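# Load six cart bottles into the fridge and close it

## Task

Move all six bottles from the cart into the refrigerator so each stands upright, then close the refrigerator door completely. The task fails if a glass bottle drops any real distance, if the door is swung open or closed violently, or if the robot topples or is left leaning. At the end, release everything and back the robot away.

## Robot and tools

Robot: TidyBot++, a wheeled base 0.54 m long, 0.50 m wide and 0.38 m tall, with one seven-joint arm and a two-finger gripper. The arm's shoulder sits 0.12 m ahead of the base centre, 0.68 m above the floor. Cameras: base_camera, fixed on the base looking forward and down, and wrist_camera, on the hand and looking where the hand points. Segment lengths are 0.42 m upper arm, 0.31 m forearm, 0.31 m from wrist to hand point. The arm begins folded with the hand pointing down.

Frames: the base frame has its origin on the floor below the base centre, x forward, y left, z up, in metres. hand_pose is reported in this frame and is the point midway between the finger pads; the hand's own z axis runs out along the fingers, and the fingers close along its y axis. The odometry frame is where the base frame was at the start. base_odometry is counted from wheel turns, so wheel slip looks like travel; heading is in radians, positive to the left. base_tilt gives forward and right lean in degrees.

Tool move: one action per call. Its parts start together.
- base: an object with any of translate_m (forward positive, -2 to 2 m), strafe_m (left positive, -2 to 2 m), rotate_rad (counter-clockwise positive, -6.3 to 6.3 rad). These are offsets from where the base stands, measured along its axes at the start of the command.
- joints: absolute targets by name: joint_1_rad to joint_7_rad in radians, and gripper_pos from 0 (open, about 85 mm gap) to 1 (closed, squeezing hard). joint_2_rad is limited to ±2.249, joint_4_rad to ±2.579, joint_6_rad to ±2.099; the others turn freely and take the shorter way, so send steps under half a turn. joint_1_rad positive turns the arm clockwise seen from above, the opposite sign to rotate_rad.
- target: one list of seven numbers [x, y, z, qw, qx, qy, qz], an absolute hand pose in the base frame in metres plus a unit quaternion. With target, joints may only contain gripper_pos.
- speeds: optional caps for this action: translate_m and strafe_m 0.05 to 0.5 m/s, rotate_rad 0.1 to 1.57 rad/s. When translating and strafing together, give a cap under just one key.
- cameras: list of base_camera, wrist_camera or all; [] returns none.
- blocking: true or omitted returns after everything stops; false returns in about half a second while motion continues.
A move with no action only reports state and images. Unknown keys make the call invalid; out-of-range numbers get it refused, and then later move, wait and finished_scene calls in that reply are skipped.

Other tools: wait(seconds 0 to 10, cameras) lets time pass and reports. stop(cameras) brakes everything still moving. zoom_image(camera, region [x0, y0, x1, y1] in pixels from the image's top-left, at most 504 by 504) enlarges part of the latest image. read_manual(section) returns licence texts only. finished_scene(scene) ends the current scene, given by its number; it cannot be undone.

Result lines: move reports done or the worst status. base_status, joint_status and hand_status give per-motion outcomes: done, moving, off_target (rested away from target and may still push), contact_stop or time_out (an unrequested stop; later calls in the reply are skipped), not_followed (a safety check withheld the arm; messages say joint command not followed or pose unreachable, with a cause), torque_fault, limit_stop_at_motor_heat. hand_target is where the joint targets would put the hand. motor_effort is percent of maximum torque, with the peak in brackets. on_its_own lists things the robot did uncommanded. ARM HIT means a hard hit on the base or the arm itself. Motor temperatures, MOTOR HOT (60 °C) and OVER-TEMPERATURE FAULT (75 °C, arm sinks for 30 to 60 s) track heat from loads, stretched poses and pushing.

Practical notes: hand targets usually land within about 3 cm; correct by adding (wanted minus measured hand_pose) to the last target. To hold a loaded hand still, resend hand_target, not hand_pose. The arm sags under a held bottle and does not avoid obstacles; it keeps pushing after contact. A pointing-down hand reaches at most about 0.94 m high, and only near the base. When a bottle touches a shelf, hand_pose stops dropping though commands go lower; watch images and effort. Closed fingertips stick 20 mm past the hand point.

Avoid: dropping or releasing bottles in motion, open a gripper only when the bottle rests upright. Do not swing or drive the door fast; move it with slow base or arm speeds. Do not drive or turn while the arm is caught on something above about 0.6 m, and do not stretch the arm far over nearby furniture from the folded pose or swing it sideways when extended, as the robot can tip. Avoid hard squeezes on items still resting on something, heavy pushes, and driving the arm into objects (torque faults freeze the arm 10 s). Finish with the gripper open and the robot clear of the fridge.

Each tool is called after "Emit:" by a JSON object that holds its "method" and its "body".

## Session

Emit:
{"method": "move", "body": {}}

Scene clock: 0.00 s.
Motor temperatures (°C): [34 35 27 31 39 44 37]
base_odometry: x=+0.000 y=+0.000 heading=+0.000
base_tilt: forward=-0.2 right=+0.1
base_status: not commanded
joint_positions: joint_1_rad=+0.032 joint_2_rad=-0.365 joint_3_rad=+3.110 joint_4_rad=-2.525 joint_5_rad=-0.044 joint_6_rad=-0.846 joint_7_rad=+1.555 gripper_pos=+0.000
joint_status: not commanded
motor_effort: joint_1_rad=+0 joint_2_rad=-2 joint_3_rad=+1 joint_4_rad=+16 joint_5_rad=-1 joint_6_rad=+2 joint_7_rad=+0
hand_pose: x=+0.2722 y=+0.0101 z=+0.5918 quat_wxyz=(-0.012, +0.997, -0.022, +0.068) (m; base frame)
hand_target: x=+0.2720 y=+0.0101 z=+0.5916 quat_wxyz=(-0.012, +0.997, -0.022, +0.068) (m; base frame)
hand_status: not commanded
pictures: base_camera, wrist_camera

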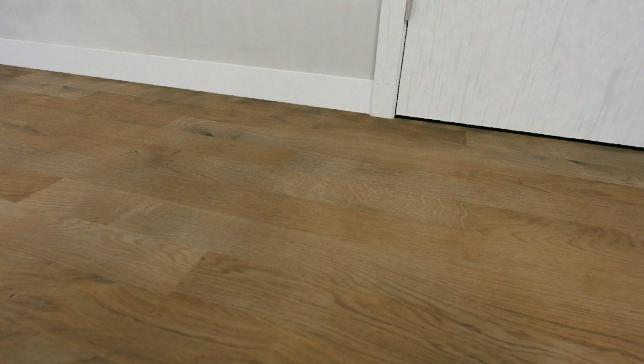

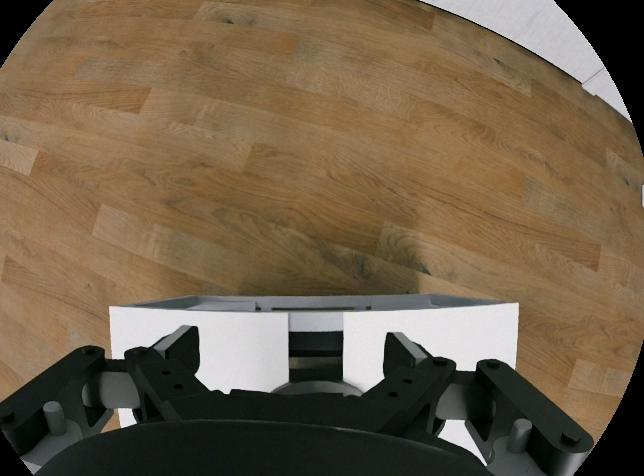

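Emit:
{"method": "move", "body": {"joints": {"joint_6_rad": 0.45}, "base": {"rotate_rad": 1.2}}}

Emit:
{"method": "move", "body": {"base": {"rotate_rad": 1.2}}}

Emit:
{"method": "move", "body": {"base": {"rotate_rad": 1.2}}}

Emit:
{"method": "move", "body": {"base": {"rotate_rad": 1.2}}}

Scene clock: 14.43 s.
Motor temperatures (°C): [34 35 27 31 39 44 37]
move: done
base_odometry: x=+0.000 y=+0.000 heading=+1.200
base_tilt: forward=-0.1 right=+0.1
base_status: done
joint_positions: joint_1_rad=+0.032 joint_2_rad=-0.365 joint_3_rad=+3.110 joint_4_rad=-2.523 joint_5_rad=-0.044 joint_6_rad=+0.387 joint_7_rad=+1.555 gripper_pos=+0.000
joint_status: all done
motor_effort: joint_1_rad=+0(1) joint_2_rad=-5(7) joint_3_rad=+1(2) joint_4_rad=+21(21) joint_5_rad=+0(1) joint_6_rad=+8(9) joint_7_rad=+0(1)
hand_pose: x=+0.5352 y=-0.0030 z=+0.8389 quat_wxyz=(-0.006, +0.774, -0.024, +0.633) (m; base frame)
hand_target: x=+0.5379 y=-0.0038 z=+0.8568 quat_wxyz=(-0.006, +0.754, -0.024, +0.656) (m; base frame)
hand_status: not commanded
pictures: base_camera, wrist_camera
camera_calibration:
wrist_camera: T_world_to_cam=[[-0.0294613, -0.99954, -0.00722699, 0.0165492], [-0.259123, 0.0146202, -0.965734, 0.990754], [0.965395, -0.0265791, -0.259434, -0.157314], [0, 0, 0, 1]] pos_world=[0.409085, -0.00212465, 0.916111]

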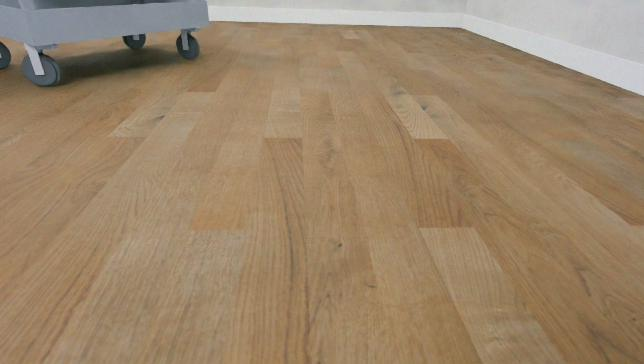

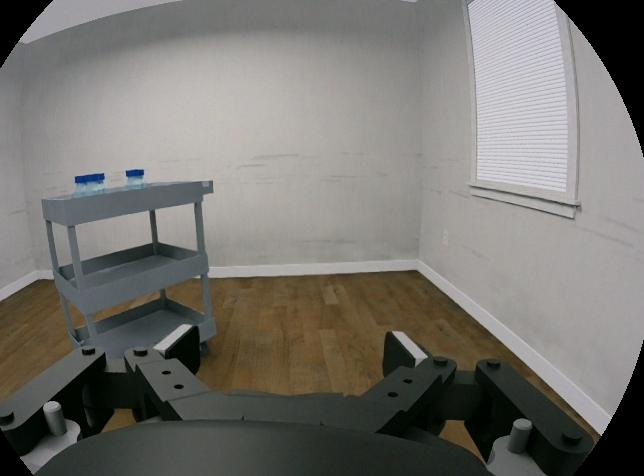

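Scene clock: 16.47 s.
Motor temperatures (°C): [34 35 27 31 39 44 37]
move: done
base_odometry: x=+0.000 y=+0.000 heading=+2.399
base_tilt: forward=-0.1 right=+0.1
base_status: done
joint_positions: joint_1_rad=+0.032 joint_2_rad=-0.365 joint_3_rad=+3.109 joint_4_rad=-2.523 joint_5_rad=-0.044 joint_6_rad=+0.387 joint_7_rad=+1.555 gripper_pos=+0.000
joint_status: not commanded
motor_effort: joint_1_rad=+0(1) joint_2_rad=-6(7) joint_3_rad=+1(2) joint_4_rad=+20(21) joint_5_rad=+0(1) joint_6_rad=+9(10) joint_7_rad=+0(0)
hand_pose: x=+0.5352 y=-0.0028 z=+0.8389 quat_wxyz=(-0.006, +0.774, -0.024, +0.633) (m; base frame)
hand_target: x=+0.5379 y=-0.0038 z=+0.8568 quat_wxyz=(-0.006, +0.754, -0.024, +0.656) (m; base frame)
hand_status: not commanded
pictures: base_camera, wrist_camera
camera_calibration:
wrist_camera: T_world_to_cam=[[-0.0289118, -0.999557, -0.00702763, 0.0163481], [-0.259078, 0.0142837, -0.965751, 0.990753], [0.965424, -0.0261009, -0.259376, -0.157367], [0, 0, 0, 1]] pos_world=[0.409081, -0.00191817, 0.916119]

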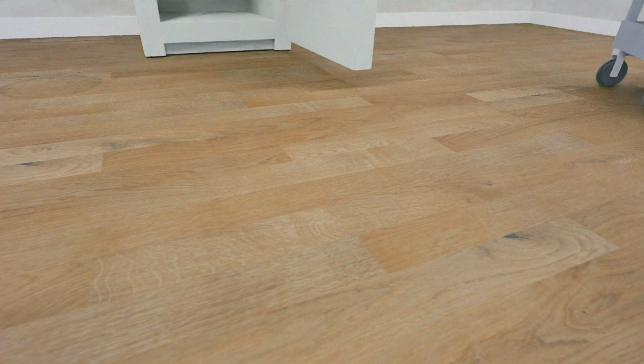

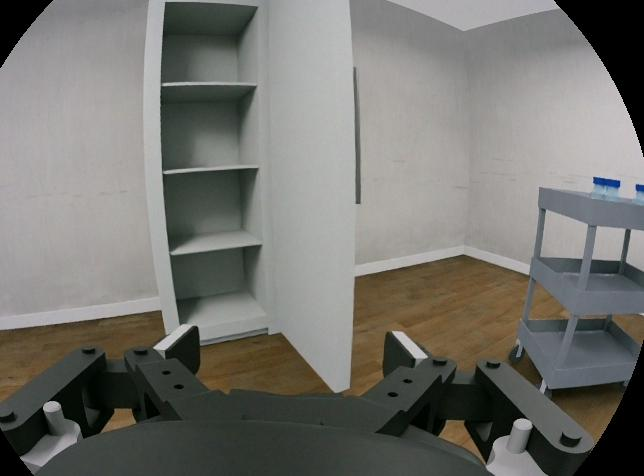

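Scene clock: 18.50 s.
Motor temperatures (°C): [34 35 27 31 39 44 37]
move: done
base_odometry: x=+0.000 y=+0.000 heading=-2.684
base_tilt: forward=-0.2 right=+0.2
base_status: done
joint_positions: joint_1_rad=+0.032 joint_2_rad=-0.365 joint_3_rad=+3.109 joint_4_rad=-2.523 joint_5_rad=-0.044 joint_6_rad=+0.387 joint_7_rad=+1.555 gripper_pos=+0.000
joint_status: not commanded
motor_effort: joint_1_rad=+0(1) joint_2_rad=-6(7) joint_3_rad=+1(2) joint_4_rad=+21(21) joint_5_rad=+0(1) joint_6_rad=+8(9) joint_7_rad=+0(0)
hand_pose: x=+0.5352 y=-0.0026 z=+0.8389 quat_wxyz=(-0.006, +0.774, -0.024, +0.633) (m; base frame)
hand_target: x=+0.5379 y=-0.0038 z=+0.8568 quat_wxyz=(-0.006, +0.754, -0.024, +0.656) (m; base frame)
hand_status: not commanded
pictures: base_camera, wrist_camera
camera_calibration:
wrist_camera: T_world_to_cam=[[-0.0284701, -0.999571, -0.00688077, 0.0161955], [-0.25903, 0.0140258, -0.965767, 0.990753], [0.96545, -0.0257131, -0.259318, -0.15742], [0, 0, 0, 1]] pos_world=[0.409077, -0.00175532, 0.916127]

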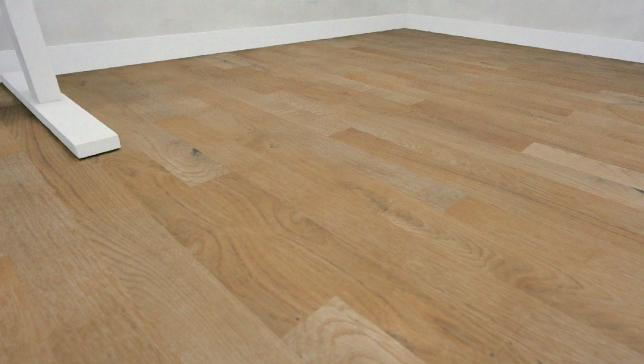

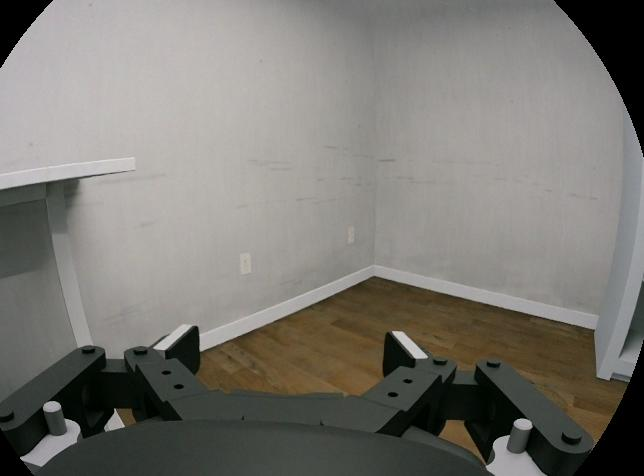

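Scene clock: 20.53 s.
Motor temperatures (°C): [34 35 27 31 39 44 37]
move: done
base_odometry: x=+0.000 y=+0.000 heading=-1.484
base_tilt: forward=-0.2 right=+0.2
base_status: done
joint_positions: joint_1_rad=+0.032 joint_2_rad=-0.365 joint_3_rad=+3.108 joint_4_rad=-2.523 joint_5_rad=-0.044 joint_6_rad=+0.387 joint_7_rad=+1.555 gripper_pos=+0.000
joint_status: not commanded
motor_effort: joint_1_rad=+0(2) joint_2_rad=-6(7) joint_3_rad=+1(2) joint_4_rad=+20(21) joint_5_rad=-1(1) joint_6_rad=+9(10) joint_7_rad=+0(0)
hand_pose: x=+0.5352 y=-0.0024 z=+0.8389 quat_wxyz=(-0.006, +0.774, -0.024, +0.633) (m; base frame)
hand_target: x=+0.5379 y=-0.0038 z=+0.8568 quat_wxyz=(-0.006, +0.754, -0.024, +0.656) (m; base frame)
hand_status: not commanded
pictures: base_camera, wrist_camera
camera_calibration:
wrist_camera: T_world_to_cam=[[-0.02814, -0.999581, -0.00676543, 0.0160778], [-0.25898, 0.0138274, -0.965784, 0.990753], [0.965473, -0.0254251, -0.25926, -0.157474], [0, 0, 0, 1]] pos_world=[0.409074, -0.00163229, 0.916135]

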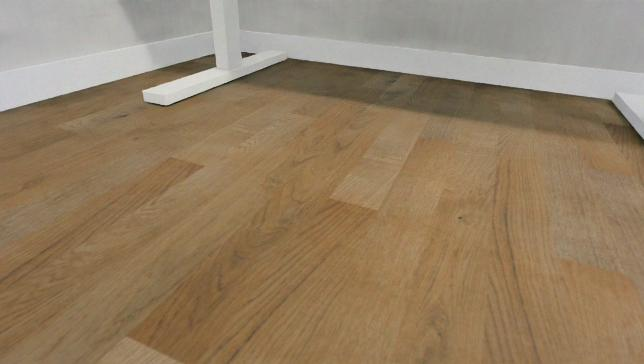

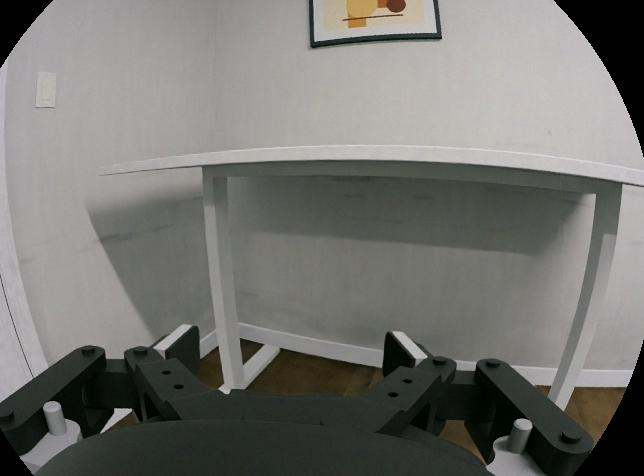

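Emit:
{"method": "move", "body": {"base": {"rotate_rad": -2.65}}}

Scene clock: 87.43 s.
Motor temperatures (°C): [33 35 27 31 39 44 37]
move: done
base_odometry: x=+0.000 y=+0.000 heading=+2.149
base_tilt: forward=-0.1 right=+0.1
base_status: done
joint_positions: joint_1_rad=+0.032 joint_2_rad=-0.365 joint_3_rad=+3.108 joint_4_rad=-2.523 joint_5_rad=-0.044 joint_6_rad=+0.388 joint_7_rad=+1.555 gripper_pos=+0.000
joint_status: not commanded
motor_effort: joint_1_rad=+0(1) joint_2_rad=-5(8) joint_3_rad=+1(2) joint_4_rad=+20(21) joint_5_rad=+0(1) joint_6_rad=+8(9) joint_7_rad=+0(0)
hand_pose: x=+0.5352 y=-0.0021 z=+0.8389 quat_wxyz=(-0.007, +0.774, -0.023, +0.633) (m; base frame)
hand_target: x=+0.5379 y=-0.0038 z=+0.8568 quat_wxyz=(-0.006, +0.754, -0.024, +0.656) (m; base frame)
hand_status: not commanded
pictures: base_camera, wrist_camera
camera_calibration:
wrist_camera: T_world_to_cam=[[-0.0274635, -0.999601, -0.00662941, 0.015905], [-0.258817, 0.0135163, -0.965832, 0.990754], [0.965536, -0.0248093, -0.259085, -0.157641], [0, 0, 0, 1]] pos_world=[0.409069, -0.00140364, 0.916165]

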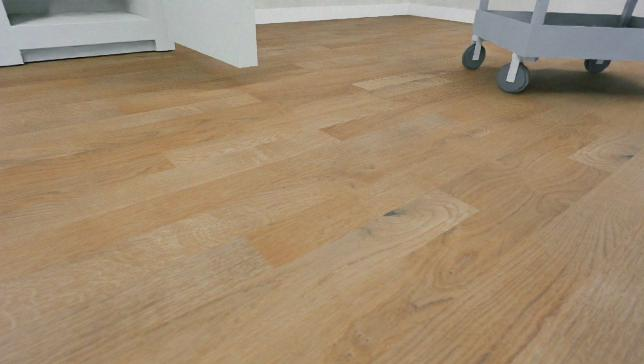

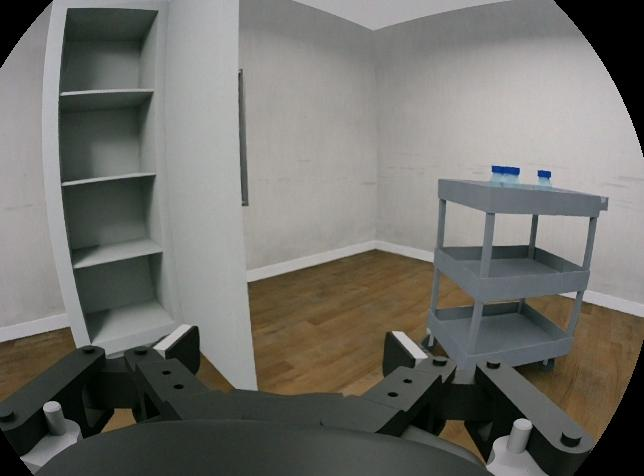

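Emit:
{"method": "move", "body": {"base": {"translate_m": 0.80, "strafe_m": -1.2, "rotate_rad": 0.556}, "joints": {"joint_1_rad": 0.0, "joint_2_rad": -0.148, "joint_3_rad": 3.1416, "joint_4_rad": -0.936, "joint_5_rad": 0.0, "joint_6_rad": -1.25, "joint_7_rad": 1.571}}}

Scene clock: 197.80 s.
Motor temperatures (°C): [33 35 27 31 39 44 37]
move: done
base_odometry: x=+0.568 y=+1.326 heading=+2.706
base_tilt: forward=-0.2 right=+0.1
base_status: done
joint_positions: joint_1_rad=+0.013 joint_2_rad=-0.169 joint_3_rad=+3.136 joint_4_rad=-0.950 joint_5_rad=-0.044 joint_6_rad=-1.177 joint_7_rad=+1.555 gripper_pos=+0.000
joint_status: all done
motor_effort: joint_1_rad=+0(3) joint_2_rad=-11(13) joint_3_rad=+1(4) joint_4_rad=+18(24) joint_5_rad=-1(2) joint_6_rad=+8(10) joint_7_rad=+0(1)
hand_pose: x=+0.5574 y=+0.0113 z=+1.2028 quat_wxyz=(-0.023, +0.830, -0.005, +0.558) (m; base frame)
hand_target: x=+0.5578 y=+0.0013 z=+1.1795 quat_wxyz=(+0.000, +0.852, +0.000, +0.524) (m; base frame)
hand_status: not commanded
pictures: base_camera, wrist_camera
camera_calibration:
wrist_camera: T_world_to_cam=[[0.0246556, -0.999627, -0.0117335, 0.00946419], [-0.433805, -0.000123817, -0.901007, 1.36745], [0.900669, 0.0273049, -0.433646, 0.161054], [0, 0, 0, 1]] pos_world=[0.447918, 0.00523243, 1.30203]

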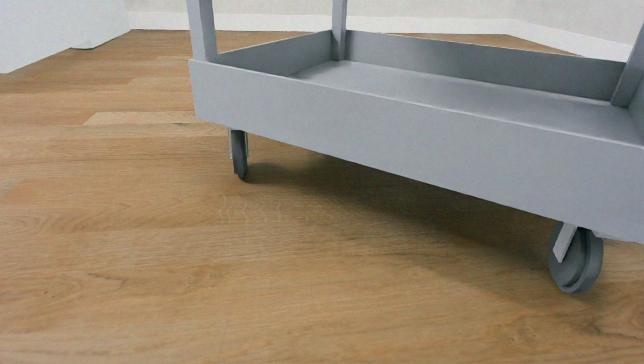

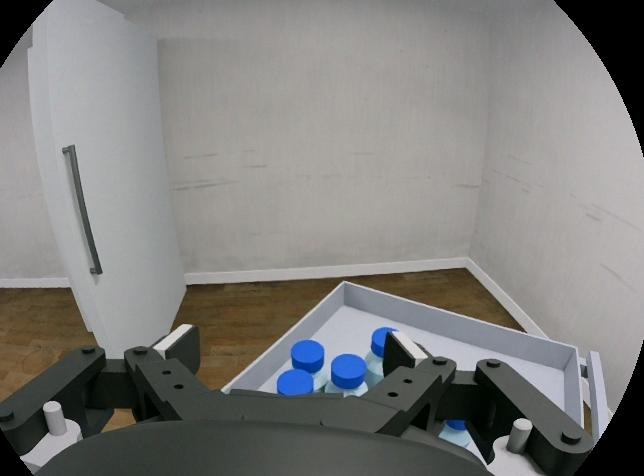

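Emit:
{"method": "move", "body": {"base": {"translate_m": 0.14, "strafe_m": 0.23, "rotate_rad": -0.541}, "joints": {"joint_2_rad": -0.148, "joint_4_rad": -0.936, "joint_6_rad": -1.75}}}

Scene clock: 220.00 s.
Motor temperatures (°C): [33 35 27 31 39 44 37]
move: done
base_odometry: x=+0.344 y=+1.177 heading=+2.164
base_tilt: forward=-0.2 right=+0.1
base_status: done
joint_positions: joint_1_rad=+0.009 joint_2_rad=-0.162 joint_3_rad=+3.139 joint_4_rad=-0.944 joint_5_rad=-0.044 joint_6_rad=-1.679 joint_7_rad=+1.555 gripper_pos=+0.000
joint_status: all done
motor_effort: joint_1_rad=+0(2) joint_2_rad=-9(12) joint_3_rad=+1(3) joint_4_rad=+16(18) joint_5_rad=-1(2) joint_6_rad=+5(9) joint_7_rad=+0(0)
hand_pose: x=+0.4683 y=+0.0129 z=+1.0786 quat_wxyz=(-0.021, +0.942, -0.001, +0.334) (m; base frame)
hand_target: x=+0.4565 y=+0.0013 z=+1.0634 quat_wxyz=(+0.000, +0.955, +0.000, +0.297) (m; base frame)
hand_status: not commanded
pictures: base_camera, wrist_camera
camera_calibration:
wrist_camera: T_world_to_cam=[[0.0342665, -0.999302, -0.0148497, 0.0106529], [-0.814112, -0.0192916, -0.580388, 1.04939], [0.579696, 0.0319772, -0.814205, 0.748096], [0, 0, 0, 1]] pos_world=[0.420287, 0.0069678, 1.21831]

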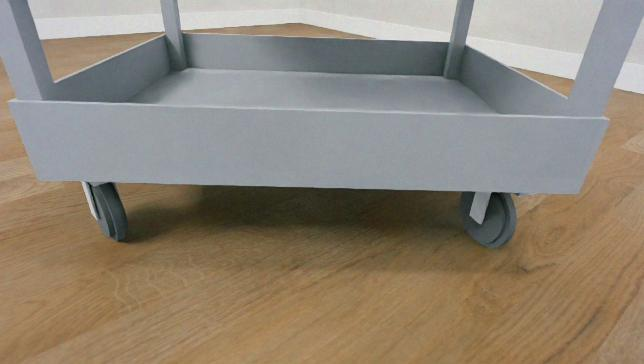

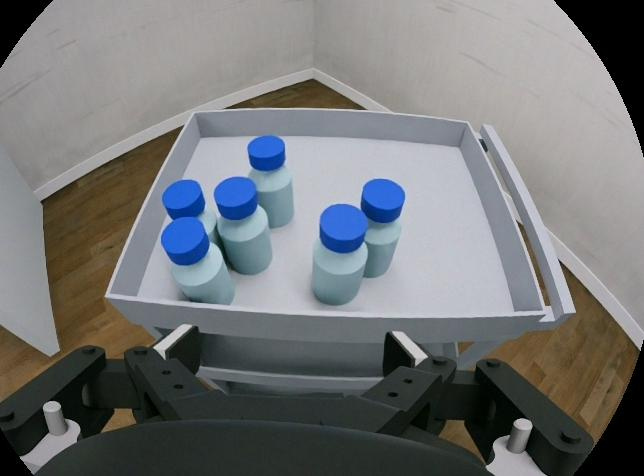

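Emit:
{"method": "zoom_image", "body": {"camera": "wrist_camera", "region": [140, 100, 440, 320]}}

Scaled by 1.680.

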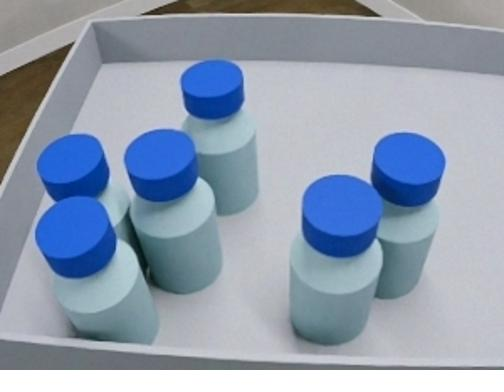

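Emit:
{"method": "move", "body": {"joints": {"joint_1_rad": 0.0, "joint_2_rad": -0.588, "joint_3_rad": 3.1416, "joint_4_rad": -2.227, "joint_5_rad": 0.05, "joint_6_rad": -0.25, "joint_7_rad": 1.571}}}

Scene clock: 433.27 s.
Motor temperatures (°C): [33 35 26 30 39 43 36]
move: done
base_odometry: x=+0.344 y=+1.177 heading=+2.164
base_tilt: forward=-0.2 right=+0.1
base_status: not commanded
joint_positions: joint_1_rad=+0.009 joint_2_rad=-0.566 joint_3_rad=+3.139 joint_4_rad=-2.205 joint_5_rad=-0.019 joint_6_rad=-0.317 joint_7_rad=+1.555 gripper_pos=+0.000
joint_status: all done
motor_effort: joint_1_rad=+0(2) joint_2_rad=-1(10) joint_3_rad=+1(2) joint_4_rad=+23(25) joint_5_rad=-1(2) joint_6_rad=+8(9) joint_7_rad=+0(1)
hand_pose: x=+0.4955 y=+0.0010 z=+0.8989 quat_wxyz=(-0.009, +0.829, -0.014, +0.559) (m; base frame)
hand_target: x=+0.4949 y=-0.0025 z=+0.9132 quat_wxyz=(+0.019, +0.810, +0.016, +0.586) (m; base frame)
hand_status: not commanded
pictures: base_camera, wrist_camera
camera_calibration:
wrist_camera: T_world_to_cam=[[-0.00711793, -0.999974, 0.00087515, 0.00153274], [-0.432127, 0.00228669, -0.90181, 1.06669], [0.901785, -0.0067972, -0.432132, 0.0834629], [0, 0, 0, 1]] pos_world=[0.385692, -0.000339183, 0.99802]

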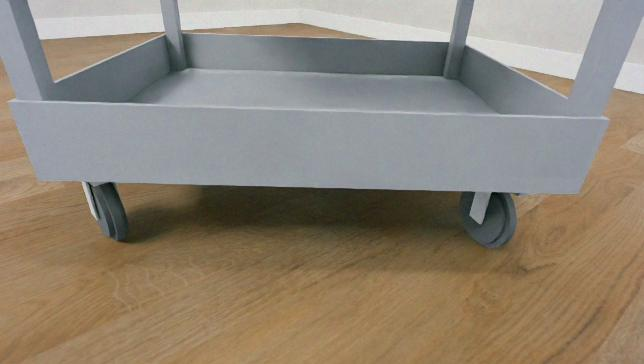

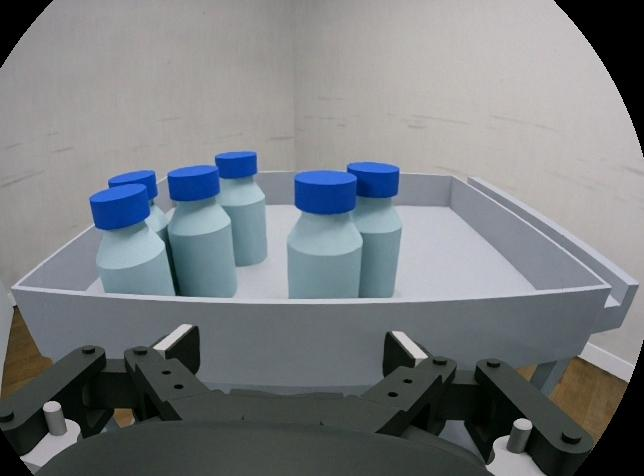

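Emit:
{"method": "zoom_image", "body": {"camera": "wrist_camera", "region": [80, 140, 420, 310]}}

Scaled by 1.482.

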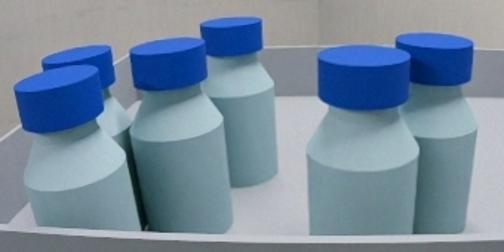

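Emit:
{"method": "move", "body": {"joints": {"joint_1_rad": -0.01, "joint_2_rad": -0.376, "joint_3_rad": 3.1416, "joint_4_rad": -2.08, "joint_5_rad": 0.07, "joint_6_rad": -0.151, "joint_7_rad": 1.60}, "base": {"strafe_m": -0.024, "rotate_rad": -0.02}}}

Scene clock: 541.07 s.
Motor temperatures (°C): [33 35 26 30 39 43 36]
move: done
base_odometry: x=+0.363 y=+1.190 heading=+2.144
base_tilt: forward=-0.2 right=+0.1
base_status: done
joint_positions: joint_1_rad=+0.005 joint_2_rad=-0.389 joint_3_rad=+3.143 joint_4_rad=-2.092 joint_5_rad=+0.001 joint_6_rad=-0.217 joint_7_rad=+1.555 gripper_pos=+0.000
joint_status: all done
motor_effort: joint_1_rad=+0(1) joint_2_rad=-7(9) joint_3_rad=+1(4) joint_4_rad=+23(24) joint_5_rad=+0(1) joint_6_rad=+9(9) joint_7_rad=+0(1)
hand_pose: x=+0.5636 y=-0.0017 z=+0.9231 quat_wxyz=(-0.002, +0.819, -0.009, +0.574) (m; base frame)
hand_target: x=+0.5749 y=+0.0026 z=+0.9442 quat_wxyz=(+0.031, +0.799, +0.040, +0.599) (m; base frame)
hand_status: not commanded
pictures: base_camera, wrist_camera
camera_calibration:
wrist_camera: T_world_to_cam=[[-0.00629934, -0.99981, 0.0184474, -0.0174573], [-0.40038, -0.0143828, -0.916236, 1.1133], [0.916327, -0.0131577, -0.400214, -0.00523166], [0, 0, 0, 1]] pos_world=[0.450426, -0.00151052, 1.01827]

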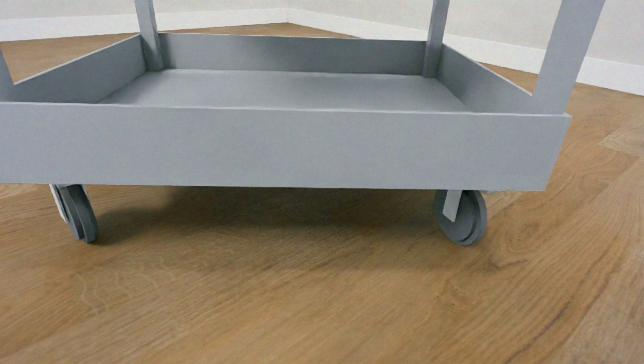

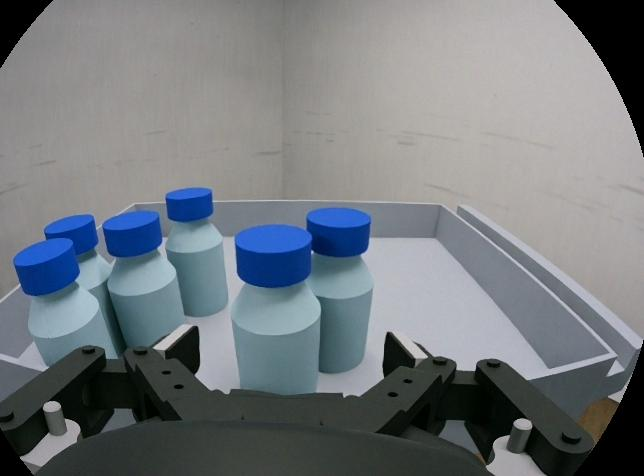

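Emit:
{"method": "move", "body": {"base": {"translate_m": 0.092, "strafe_m": 0.017}, "speeds": {"translate_m": 0.15}}}

Scene clock: 564.47 s.
Motor temperatures (°C): [33 35 26 30 39 43 36]
move: done
base_odometry: x=+0.299 y=+1.258 heading=+2.143
base_tilt: forward=-0.2 right=+0.2
base_status: done
joint_positions: joint_1_rad=+0.004 joint_2_rad=-0.380 joint_3_rad=+3.143 joint_4_rad=-2.091 joint_5_rad=+0.002 joint_6_rad=-0.213 joint_7_rad=+1.555 gripper_pos=+0.000
joint_status: not commanded
motor_effort: joint_1_rad=+0(1) joint_2_rad=-8(11) joint_3_rad=+1(1) joint_4_rad=+23(24) joint_5_rad=-1(1) joint_6_rad=+8(9) joint_7_rad=+0(0)
hand_pose: x=+0.5664 y=-0.0015 z=+0.9208 quat_wxyz=(-0.002, +0.820, -0.008, +0.572) (m; base frame)
hand_target: x=+0.5749 y=+0.0026 z=+0.9442 quat_wxyz=(+0.031, +0.799, +0.040, +0.599) (m; base frame)
hand_status: not commanded
pictures: base_camera, wrist_camera
camera_calibration:
wrist_camera: T_world_to_cam=[[-0.00549291, -0.999796, 0.0194261, -0.0185705], [-0.404434, -0.0155456, -0.914435, 1.11293], [0.914551, -0.0128795, -0.404266, -0.00395701], [0, 0, 0, 1]] pos_world=[0.453624, -0.00131654, 1.01646]

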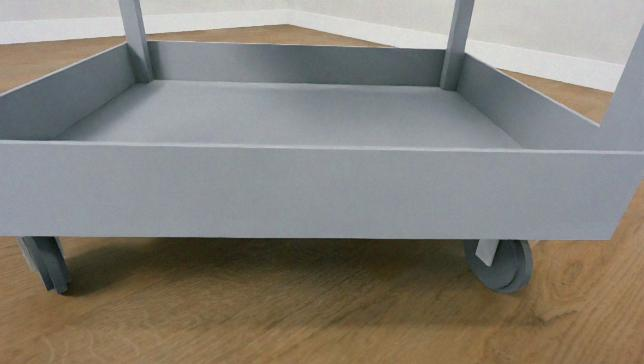

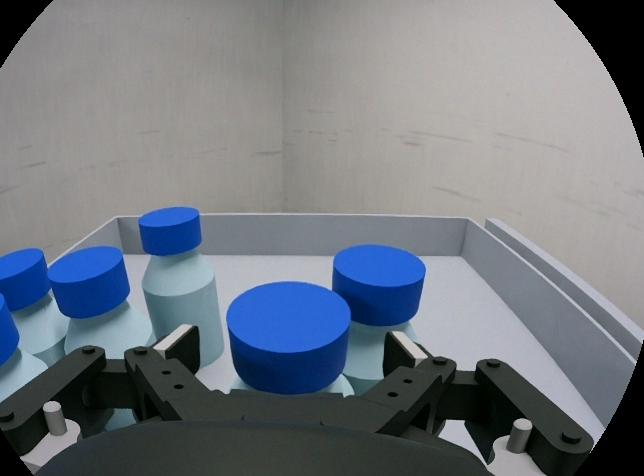

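Emit:
{"method": "move", "body": {"joints": {"gripper_pos": 0.5}}}

Scene clock: 580.43 s.
Motor temperatures (°C): [33 35 26 30 39 43 36]
move: off_target
base_odometry: x=+0.299 y=+1.258 heading=+2.143
base_tilt: forward=-0.2 right=+0.2
base_status: not commanded
joint_positions: joint_1_rad=+0.002 joint_2_rad=-0.380 joint_3_rad=+3.143 joint_4_rad=-2.091 joint_5_rad=+0.004 joint_6_rad=-0.212 joint_7_rad=+1.555 gripper_pos=+0.444
joint_status: gripper_pos off_target (ended at +0.444, target +0.500)
motor_effort: joint_1_rad=+0(2) joint_2_rad=-8(9) joint_3_rad=+2(2) joint_4_rad=+25(26) joint_5_rad=-1(1) joint_6_rad=+11(11) joint_7_rad=+0(0)
hand_pose: x=+0.5665 y=-0.0008 z=+0.9213 quat_wxyz=(-0.002, +0.820, -0.007, +0.572) (m; base frame)
hand_target: x=+0.5749 y=+0.0026 z=+0.9442 quat_wxyz=(+0.031, +0.799, +0.040, +0.599) (m; base frame)
hand_status: not commanded
pictures: base_camera, wrist_camera
camera_calibration:
wrist_camera: T_world_to_cam=[[-0.00325185, -0.999766, 0.0213878, -0.0208859], [-0.403308, -0.0182601, -0.914882, 1.11325], [0.915058, -0.0116009, -0.403154, -0.00519061], [0, 0, 0, 1]] pos_world=[0.453663, -0.000613297, 1.01684]

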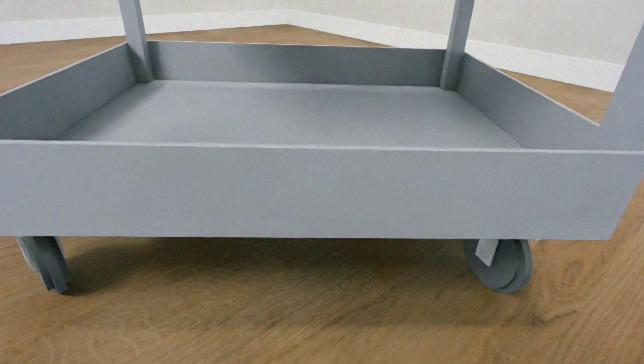

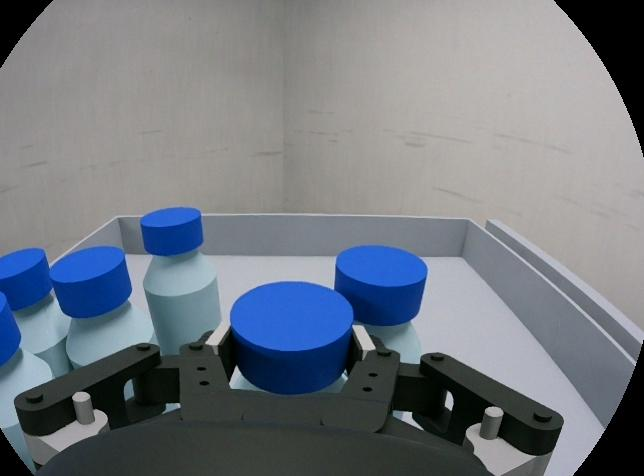

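Emit:
{"method": "move", "body": {"joints": {"gripper_pos": 0.62}, "cameras": []}}

Emit:
{"method": "move", "body": {"joints": {"joint_2_rad": -0.376, "joint_4_rad": -1.659, "joint_6_rad": -0.685}}}

Scene clock: 588.90 s.
Motor temperatures (°C): [33 35 26 30 39 43 36]
move: off_target
base_odometry: x=+0.299 y=+1.258 heading=+2.143
base_tilt: forward=-0.2 right=+0.2
base_status: not commanded
joint_positions: joint_1_rad=+0.002 joint_2_rad=-0.380 joint_3_rad=+3.143 joint_4_rad=-2.091 joint_5_rad=+0.004 joint_6_rad=-0.212 joint_7_rad=+1.555 gripper_pos=+0.444
joint_status: gripper_pos off_target (ended at +0.444, target +0.620)
motor_effort: joint_1_rad=+1(1) joint_2_rad=-7(9) joint_3_rad=+1(2) joint_4_rad=+25(26) joint_5_rad=-1(1) joint_6_rad=+9(11) joint_7_rad=+0(0)
hand_pose: x=+0.5665 y=-0.0008 z=+0.9213 quat_wxyz=(-0.002, +0.820, -0.007, +0.572) (m; base frame)
hand_target: x=+0.5749 y=+0.0026 z=+0.9442 quat_wxyz=(+0.031, +0.799, +0.040, +0.599) (m; base frame)
hand_status: not commanded
pictures: none
No camera images: "cameras" was empty.

Scene clock: 590.80 s.
Motor temperatures (°C): [33 35 26 30 39 43 36]
move: done
base_odometry: x=+0.299 y=+1.258 heading=+2.143
base_tilt: forward=-0.2 right=+0.2
base_status: not commanded
joint_positions: joint_1_rad=-0.002 joint_2_rad=-0.372 joint_3_rad=+3.143 joint_4_rad=-1.690 joint_5_rad=+0.006 joint_6_rad=-0.629 joint_7_rad=+1.555 gripper_pos=+0.444
joint_status: all done
motor_effort: joint_1_rad=+0(2) joint_2_rad=-10(13) joint_3_rad=+1(3) joint_4_rad=+27(31) joint_5_rad=-1(1) joint_6_rad=+11(15) joint_7_rad=+0(1)
hand_pose: x=+0.5599 y=+0.0002 z=+1.0383 quat_wxyz=(-0.002, +0.827, -0.005, +0.563) (m; base frame)
hand_target: x=+0.5530 y=-0.0081 z=+1.0424 quat_wxyz=(+0.039, +0.832, +0.027, +0.553) (m; base frame)
hand_status: not commanded
pictures: base_camera, wrist_camera
camera_calibration:
wrist_camera: T_world_to_cam=[[-0.000662622, -0.999718, 0.0237227, -0.0263383], [-0.424246, -0.021201, -0.905299, 1.21948], [0.905547, -0.0106641, -0.424112, 0.0751565], [0, 0, 0, 1]] pos_world=[0.449283, 0.000324827, 1.13649]

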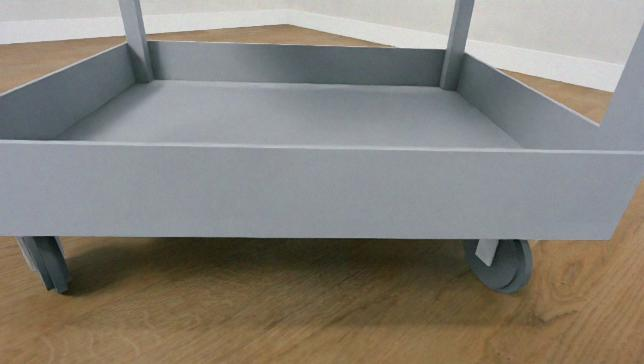

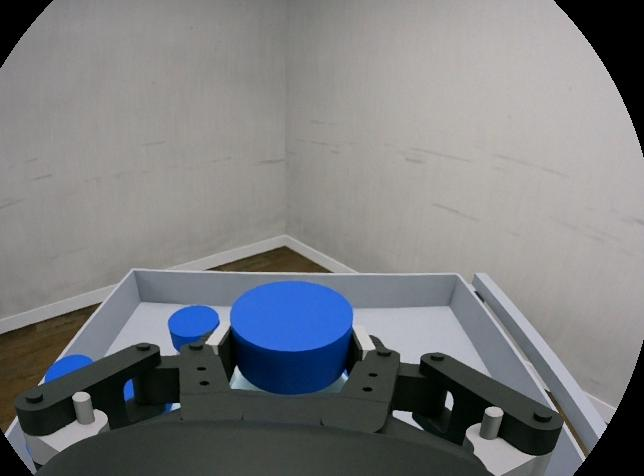

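Emit:
{"method": "move", "body": {"base": {"translate_m": -0.30}, "joints": {"joint_4_rad": -1.54, "joint_6_rad": -0.80}, "speeds": {"translate_m": 0.3}}}

Emit:
{"method": "move", "body": {"base": {"translate_m": 0.03, "strafe_m": 1.165, "rotate_rad": 0.562}}}

Scene clock: 687.53 s.
Motor temperatures (°C): [32 35 26 31 38 43 36]
move: done
base_odometry: x=+0.462 y=+1.006 heading=+2.143
base_tilt: forward=-0.1 right=+0.2
base_status: done
joint_positions: joint_1_rad=-0.002 joint_2_rad=-0.365 joint_3_rad=+3.143 joint_4_rad=-1.568 joint_5_rad=+0.007 joint_6_rad=-0.748 joint_7_rad=+1.555 gripper_pos=+0.444
joint_status: all done
motor_effort: joint_1_rad=+0(1) joint_2_rad=-10(14) joint_3_rad=+1(2) joint_4_rad=+26(28) joint_5_rad=-1(1) joint_6_rad=+12(12) joint_7_rad=+0(0)
hand_pose: x=+0.5512 y=-0.0002 z=+1.0727 quat_wxyz=(-0.001, +0.828, -0.005, +0.561) (m; base frame)
hand_target: x=+0.5407 y=-0.0101 z=+1.0788 quat_wxyz=(+0.040, +0.831, +0.023, +0.555) (m; base frame)
hand_status: not commanded
pictures: base_camera, wrist_camera
camera_calibration:
wrist_camera: T_world_to_cam=[[-0.00154929, -0.999704, 0.0242996, -0.027653], [-0.427973, -0.0212989, -0.90354, 1.24703], [0.90379, -0.0117994, -0.427813, 0.102599], [0, 0, 0, 1]] pos_world=[0.440923, 0.000126081, 1.1713]

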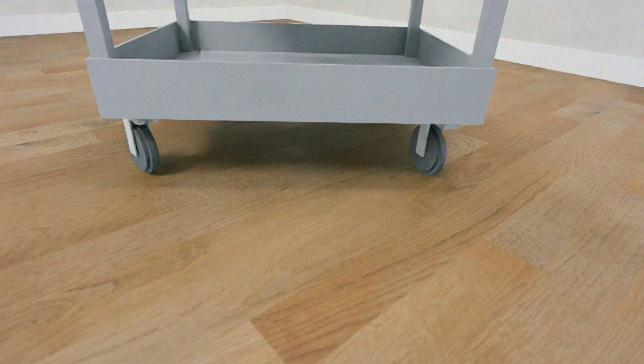

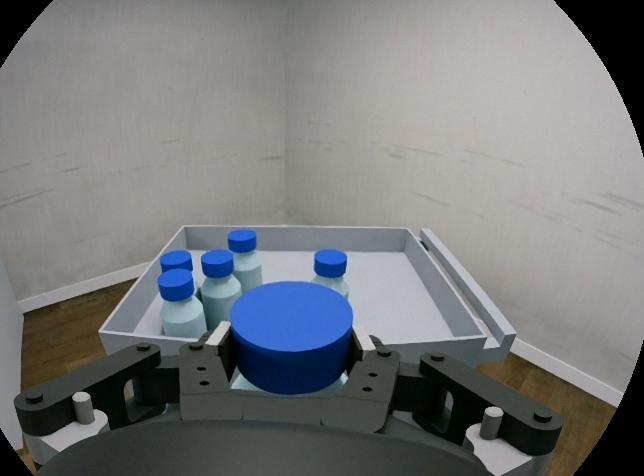

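Scene clock: 691.10 s.
Motor temperatures (°C): [32 35 26 31 38 43 36]
move: done
base_odometry: x=-0.534 y=+0.400 heading=+2.705
base_tilt: forward=-0.1 right=+0.2
base_status: done
joint_positions: joint_1_rad=-0.009 joint_2_rad=-0.365 joint_3_rad=+3.142 joint_4_rad=-1.567 joint_5_rad=+0.016 joint_6_rad=-0.749 joint_7_rad=+1.555 gripper_pos=+0.444
joint_status: not commanded
motor_effort: joint_1_rad=+0(3) joint_2_rad=-11(13) joint_3_rad=+1(4) joint_4_rad=+26(26) joint_5_rad=+0(2) joint_6_rad=+11(12) joint_7_rad=+0(1)
hand_pose: x=+0.5513 y=+0.0016 z=+1.0723 quat_wxyz=(+0.001, +0.828, -0.001, +0.560) (m; base frame)
hand_target: x=+0.5407 y=-0.0101 z=+1.0788 quat_wxyz=(+0.040, +0.831, +0.023, +0.555) (m; base frame)
hand_status: not commanded
pictures: base_camera, wrist_camera
camera_calibration:
wrist_camera: T_world_to_cam=[[0.00334858, -0.999439, 0.0333233, -0.0381804], [-0.429028, -0.0315366, -0.90274, 1.24646], [0.903285, -0.0112737, -0.428893, 0.103772], [0, 0, 0, 1]] pos_world=[0.441157, 0.00231989, 1.17101]

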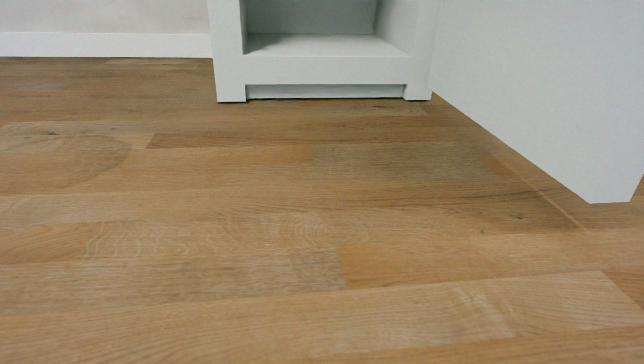

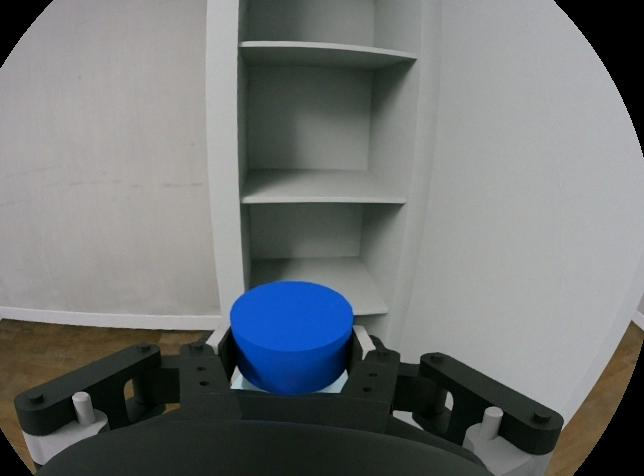

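Emit:
{"method": "move", "body": {"base": {"translate_m": 0.609, "strafe_m": -0.033, "rotate_rad": 0.077}, "joints": {"joint_1_rad": 0.312, "joint_2_rad": -0.185, "joint_4_rad": -1.385, "joint_6_rad": -0.648}, "speeds": {"translate_m": 0.3}}}

Scene clock: 775.50 s.
Motor temperatures (°C): [32 35 26 31 38 42 36]
move: done
base_odometry: x=-1.072 y=+0.687 heading=+2.783
base_tilt: forward=-0.2 right=+0.1
base_status: done
joint_positions: joint_1_rad=+0.301 joint_2_rad=-0.168 joint_3_rad=+3.140 joint_4_rad=-1.417 joint_5_rad=+0.016 joint_6_rad=-0.724 joint_7_rad=+1.555 gripper_pos=+0.444
joint_status: all done
motor_effort: joint_1_rad=+0(3) joint_2_rad=-18(21) joint_3_rad=+1(4) joint_4_rad=+26(27) joint_5_rad=+0(1) joint_6_rad=+11(12) joint_7_rad=+0(0)
hand_pose: x=+0.6098 y=-0.1532 z=+1.0741 quat_wxyz=(+0.086, +0.824, -0.128, +0.545) (m; base frame)
hand_target: x=+0.6054 y=-0.1693 z=+1.1245 quat_wxyz=(+0.135, +0.791, -0.103, +0.588) (m; base frame)
hand_status: not commanded
pictures: base_camera, wrist_camera
camera_calibration:
wrist_camera: T_world_to_cam=[[-0.298377, -0.953844, 0.0339429, -0.00291436], [-0.437155, 0.104963, -0.89324, 1.28404], [0.848449, -0.281361, -0.448296, 0.0628203], [0, 0, 0, 1]] pos_world=[0.507154, -0.119881, 1.17521]

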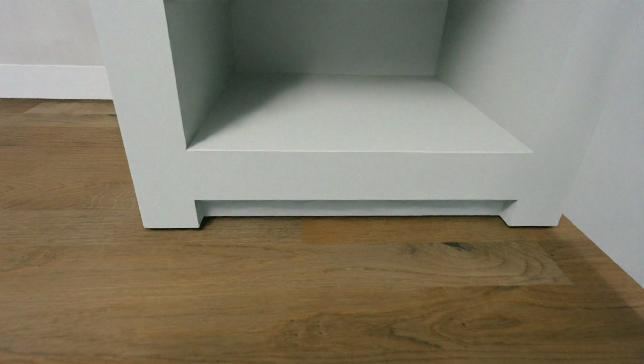

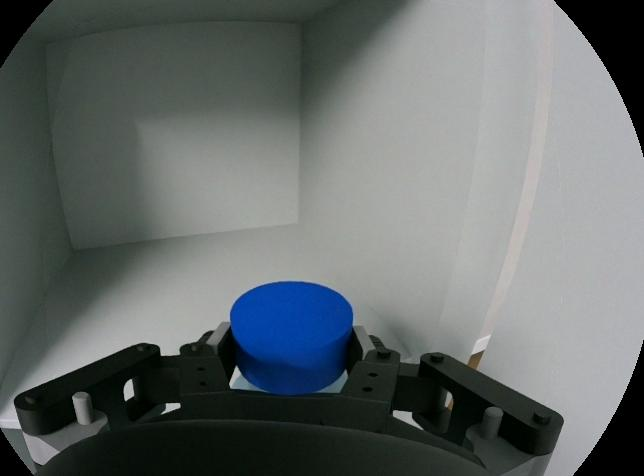

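Emit:
{"method": "move", "body": {"joints": {"joint_2_rad": -0.225, "joint_6_rad": -0.60}, "cameras": []}}

Emit:
{"method": "move", "body": {"base": {"translate_m": 0.336}, "speeds": {"translate_m": 0.2}}}

Scene clock: 796.80 s.
Motor temperatures (°C): [32 35 26 31 38 42 36]
move: done
base_odometry: x=-1.072 y=+0.687 heading=+2.783
base_tilt: forward=-0.2 right=+0.1
base_status: not commanded
joint_positions: joint_1_rad=+0.301 joint_2_rad=-0.194 joint_3_rad=+3.140 joint_4_rad=-1.411 joint_5_rad=+0.016 joint_6_rad=-0.679 joint_7_rad=+1.555 gripper_pos=+0.444
joint_status: all done
motor_effort: joint_1_rad=+0(1) joint_2_rad=-16(20) joint_3_rad=+1(1) joint_4_rad=+26(28) joint_5_rad=+0(1) joint_6_rad=+11(13) joint_7_rad=+0(0)
hand_pose: x=+0.6048 y=-0.1515 z=+1.1037 quat_wxyz=(+0.090, +0.803, -0.125, +0.576) (m; base frame)
hand_target: x=+0.5914 y=-0.1639 z=+1.1593 quat_wxyz=(+0.141, +0.764, -0.099, +0.622) (m; base frame)
hand_status: not commanded
pictures: none
No camera images: "cameras" was empty.

Scene clock: 799.23 s.
Motor temperatures (°C): [32 35 26 31 38 42 36]
move: done
base_odometry: x=-1.387 y=+0.805 heading=+2.783
base_tilt: forward=-0.2 right=+0.1
base_status: done
joint_positions: joint_1_rad=+0.301 joint_2_rad=-0.202 joint_3_rad=+3.140 joint_4_rad=-1.411 joint_5_rad=+0.016 joint_6_rad=-0.678 joint_7_rad=+1.555 gripper_pos=+0.444
joint_status: not commanded
motor_effort: joint_1_rad=+0(1) joint_2_rad=-16(19) joint_3_rad=+1(2) joint_4_rad=+26(27) joint_5_rad=+0(1) joint_6_rad=+11(12) joint_7_rad=+0(0)
hand_pose: x=+0.6014 y=-0.1505 z=+1.1084 quat_wxyz=(+0.091, +0.800, -0.125, +0.580) (m; base frame)
hand_target: x=+0.5914 y=-0.1639 z=+1.1593 quat_wxyz=(+0.141, +0.764, -0.099, +0.622) (m; base frame)
hand_status: not commanded
pictures: base_camera, wrist_camera
camera_calibration:
wrist_camera: T_world_to_cam=[[-0.300689, -0.953123, 0.0338011, -0.00236631], [-0.362341, 0.0813832, -0.928486, 1.30122], [0.88221, -0.291433, -0.369826, -0.0226985], [0, 0, 0, 1]] pos_world=[0.490799, -0.114768, 1.19985]

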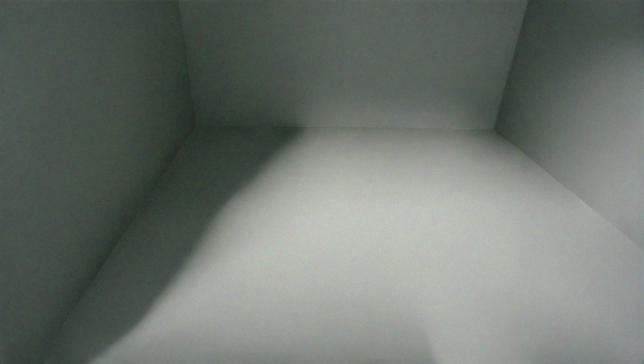

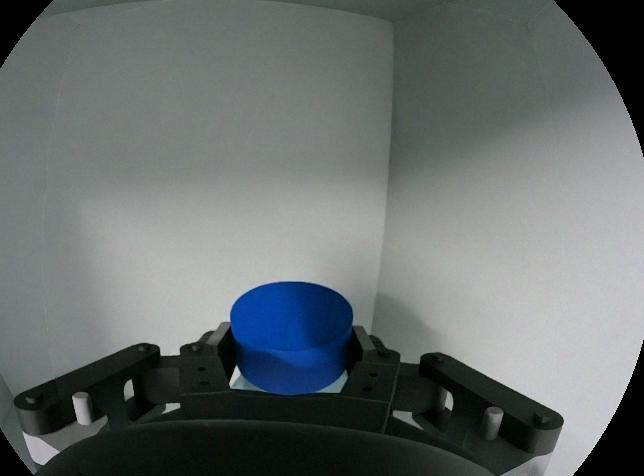

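Emit:
{"method": "move", "body": {"joints": {"joint_2_rad": -0.247, "joint_4_rad": -1.570, "joint_6_rad": -0.515}}}

Scene clock: 816.07 s.
Motor temperatures (°C): [32 35 26 31 38 43 36]
move: done
base_odometry: x=-1.387 y=+0.805 heading=+2.783
base_tilt: forward=-0.1 right=+0.2
base_status: not commanded
joint_positions: joint_1_rad=+0.301 joint_2_rad=-0.213 joint_3_rad=+3.140 joint_4_rad=-1.564 joint_5_rad=+0.016 joint_6_rad=-0.595 joint_7_rad=+1.555 gripper_pos=+0.444
joint_status: all done
motor_effort: joint_1_rad=+0(1) joint_2_rad=-16(19) joint_3_rad=+1(1) joint_4_rad=+26(28) joint_5_rad=+0(1) joint_6_rad=+11(12) joint_7_rad=+0(0)
hand_pose: x=+0.6035 y=-0.1509 z=+1.0475 quat_wxyz=(+0.087, +0.817, -0.126, +0.556) (m; base frame)
hand_target: x=+0.5939 y=-0.1630 z=+1.0850 quat_wxyz=(+0.135, +0.789, -0.098, +0.592) (m; base frame)
hand_status: not commanded
pictures: base_camera, wrist_camera
camera_calibration:
wrist_camera: T_world_to_cam=[[-0.297628, -0.954059, 0.0344934, -0.00273022], [-0.414259, 0.0965114, -0.905028, 1.25447], [0.86012, -0.283651, -0.423952, 0.0240212], [0, 0, 0, 1]] pos_world=[0.498202, -0.116862, 1.14561]

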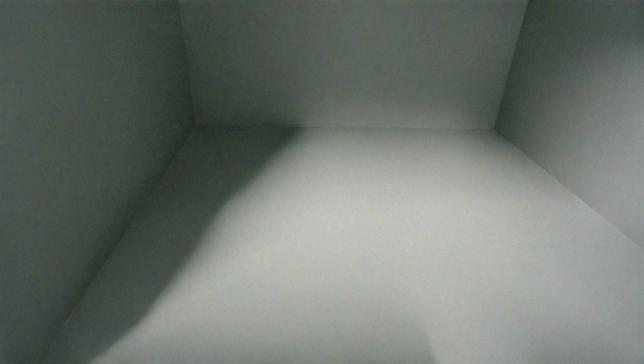

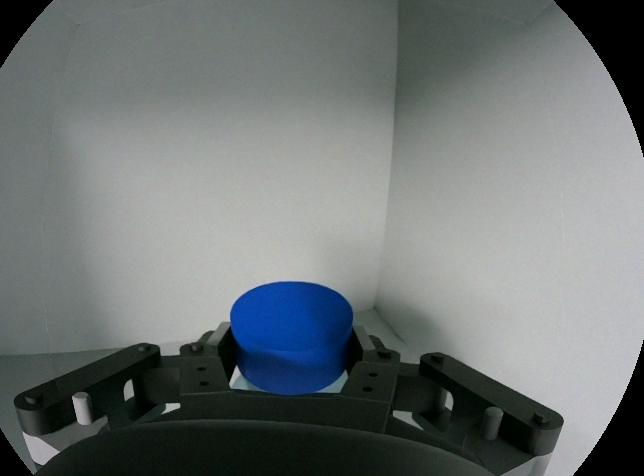

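Emit:
{"method": "move", "body": {"joints": {"joint_2_rad": -0.249, "joint_4_rad": -1.60, "joint_6_rad": -0.495}, "cameras": []}}

Emit:
{"method": "move", "body": {"joints": {"joint_2_rad": -0.251, "joint_4_rad": -1.625, "joint_6_rad": -0.48}, "cameras": ["wrist_camera"]}}

Scene clock: 834.23 s.
Motor temperatures (°C): [32 35 26 31 38 43 36]
move: done
base_odometry: x=-1.387 y=+0.805 heading=+2.783
base_tilt: forward=-0.2 right=+0.2
base_status: not commanded
joint_positions: joint_1_rad=+0.301 joint_2_rad=-0.223 joint_3_rad=+3.140 joint_4_rad=-1.588 joint_5_rad=+0.016 joint_6_rad=-0.566 joint_7_rad=+1.555 gripper_pos=+0.444
joint_status: all done
motor_effort: joint_1_rad=-1(1) joint_2_rad=-15(16) joint_3_rad=+1(1) joint_4_rad=+25(26) joint_5_rad=+0(1) joint_6_rad=+10(11) joint_7_rad=+0(0)
hand_pose: x=+0.6020 y=-0.1503 z=+1.0469 quat_wxyz=(+0.088, +0.813, -0.126, +0.562) (m; base frame)
hand_target: x=+0.5946 y=-0.1629 z=+1.0739 quat_wxyz=(+0.134, +0.791, -0.098, +0.589) (m; base frame)
hand_status: not commanded
pictures: none
No camera images: "cameras" was empty.

Scene clock: 834.83 s.
Motor temperatures (°C): [32 35 26 31 38 43 36]
move: done
base_odometry: x=-1.387 y=+0.805 heading=+2.783
base_tilt: forward=-0.1 right=+0.1
base_status: not commanded
joint_positions: joint_1_rad=+0.301 joint_2_rad=-0.230 joint_3_rad=+3.140 joint_4_rad=-1.605 joint_5_rad=+0.016 joint_6_rad=-0.543 joint_7_rad=+1.555 gripper_pos=+0.444
joint_status: all done
motor_effort: joint_1_rad=-1(1) joint_2_rad=-12(15) joint_3_rad=+0(1) joint_4_rad=+24(25) joint_5_rad=-1(1) joint_6_rad=+10(10) joint_7_rad=+0(0)
hand_pose: x=+0.6011 y=-0.1500 z=+1.0467 quat_wxyz=(+0.089, +0.809, -0.125, +0.567) (m; base frame)
hand_target: x=+0.5947 y=-0.1626 z=+1.0642 quat_wxyz=(+0.133, +0.793, -0.098, +0.586) (m; base frame)
hand_status: not commanded
pictures: wrist_camera
camera_calibration:
wrist_camera: T_world_to_cam=[[-0.297925, -0.953962, 0.0346122, -0.00250193], [-0.389847, 0.088493, -0.916618, 1.24901], [0.871355, -0.286577, -0.398263, -0.00809891], [0, 0, 0, 1]] pos_world=[0.493233, -0.115236, 1.14172]

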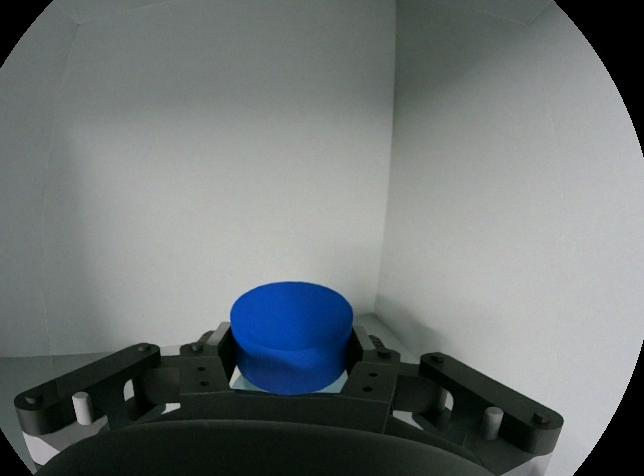

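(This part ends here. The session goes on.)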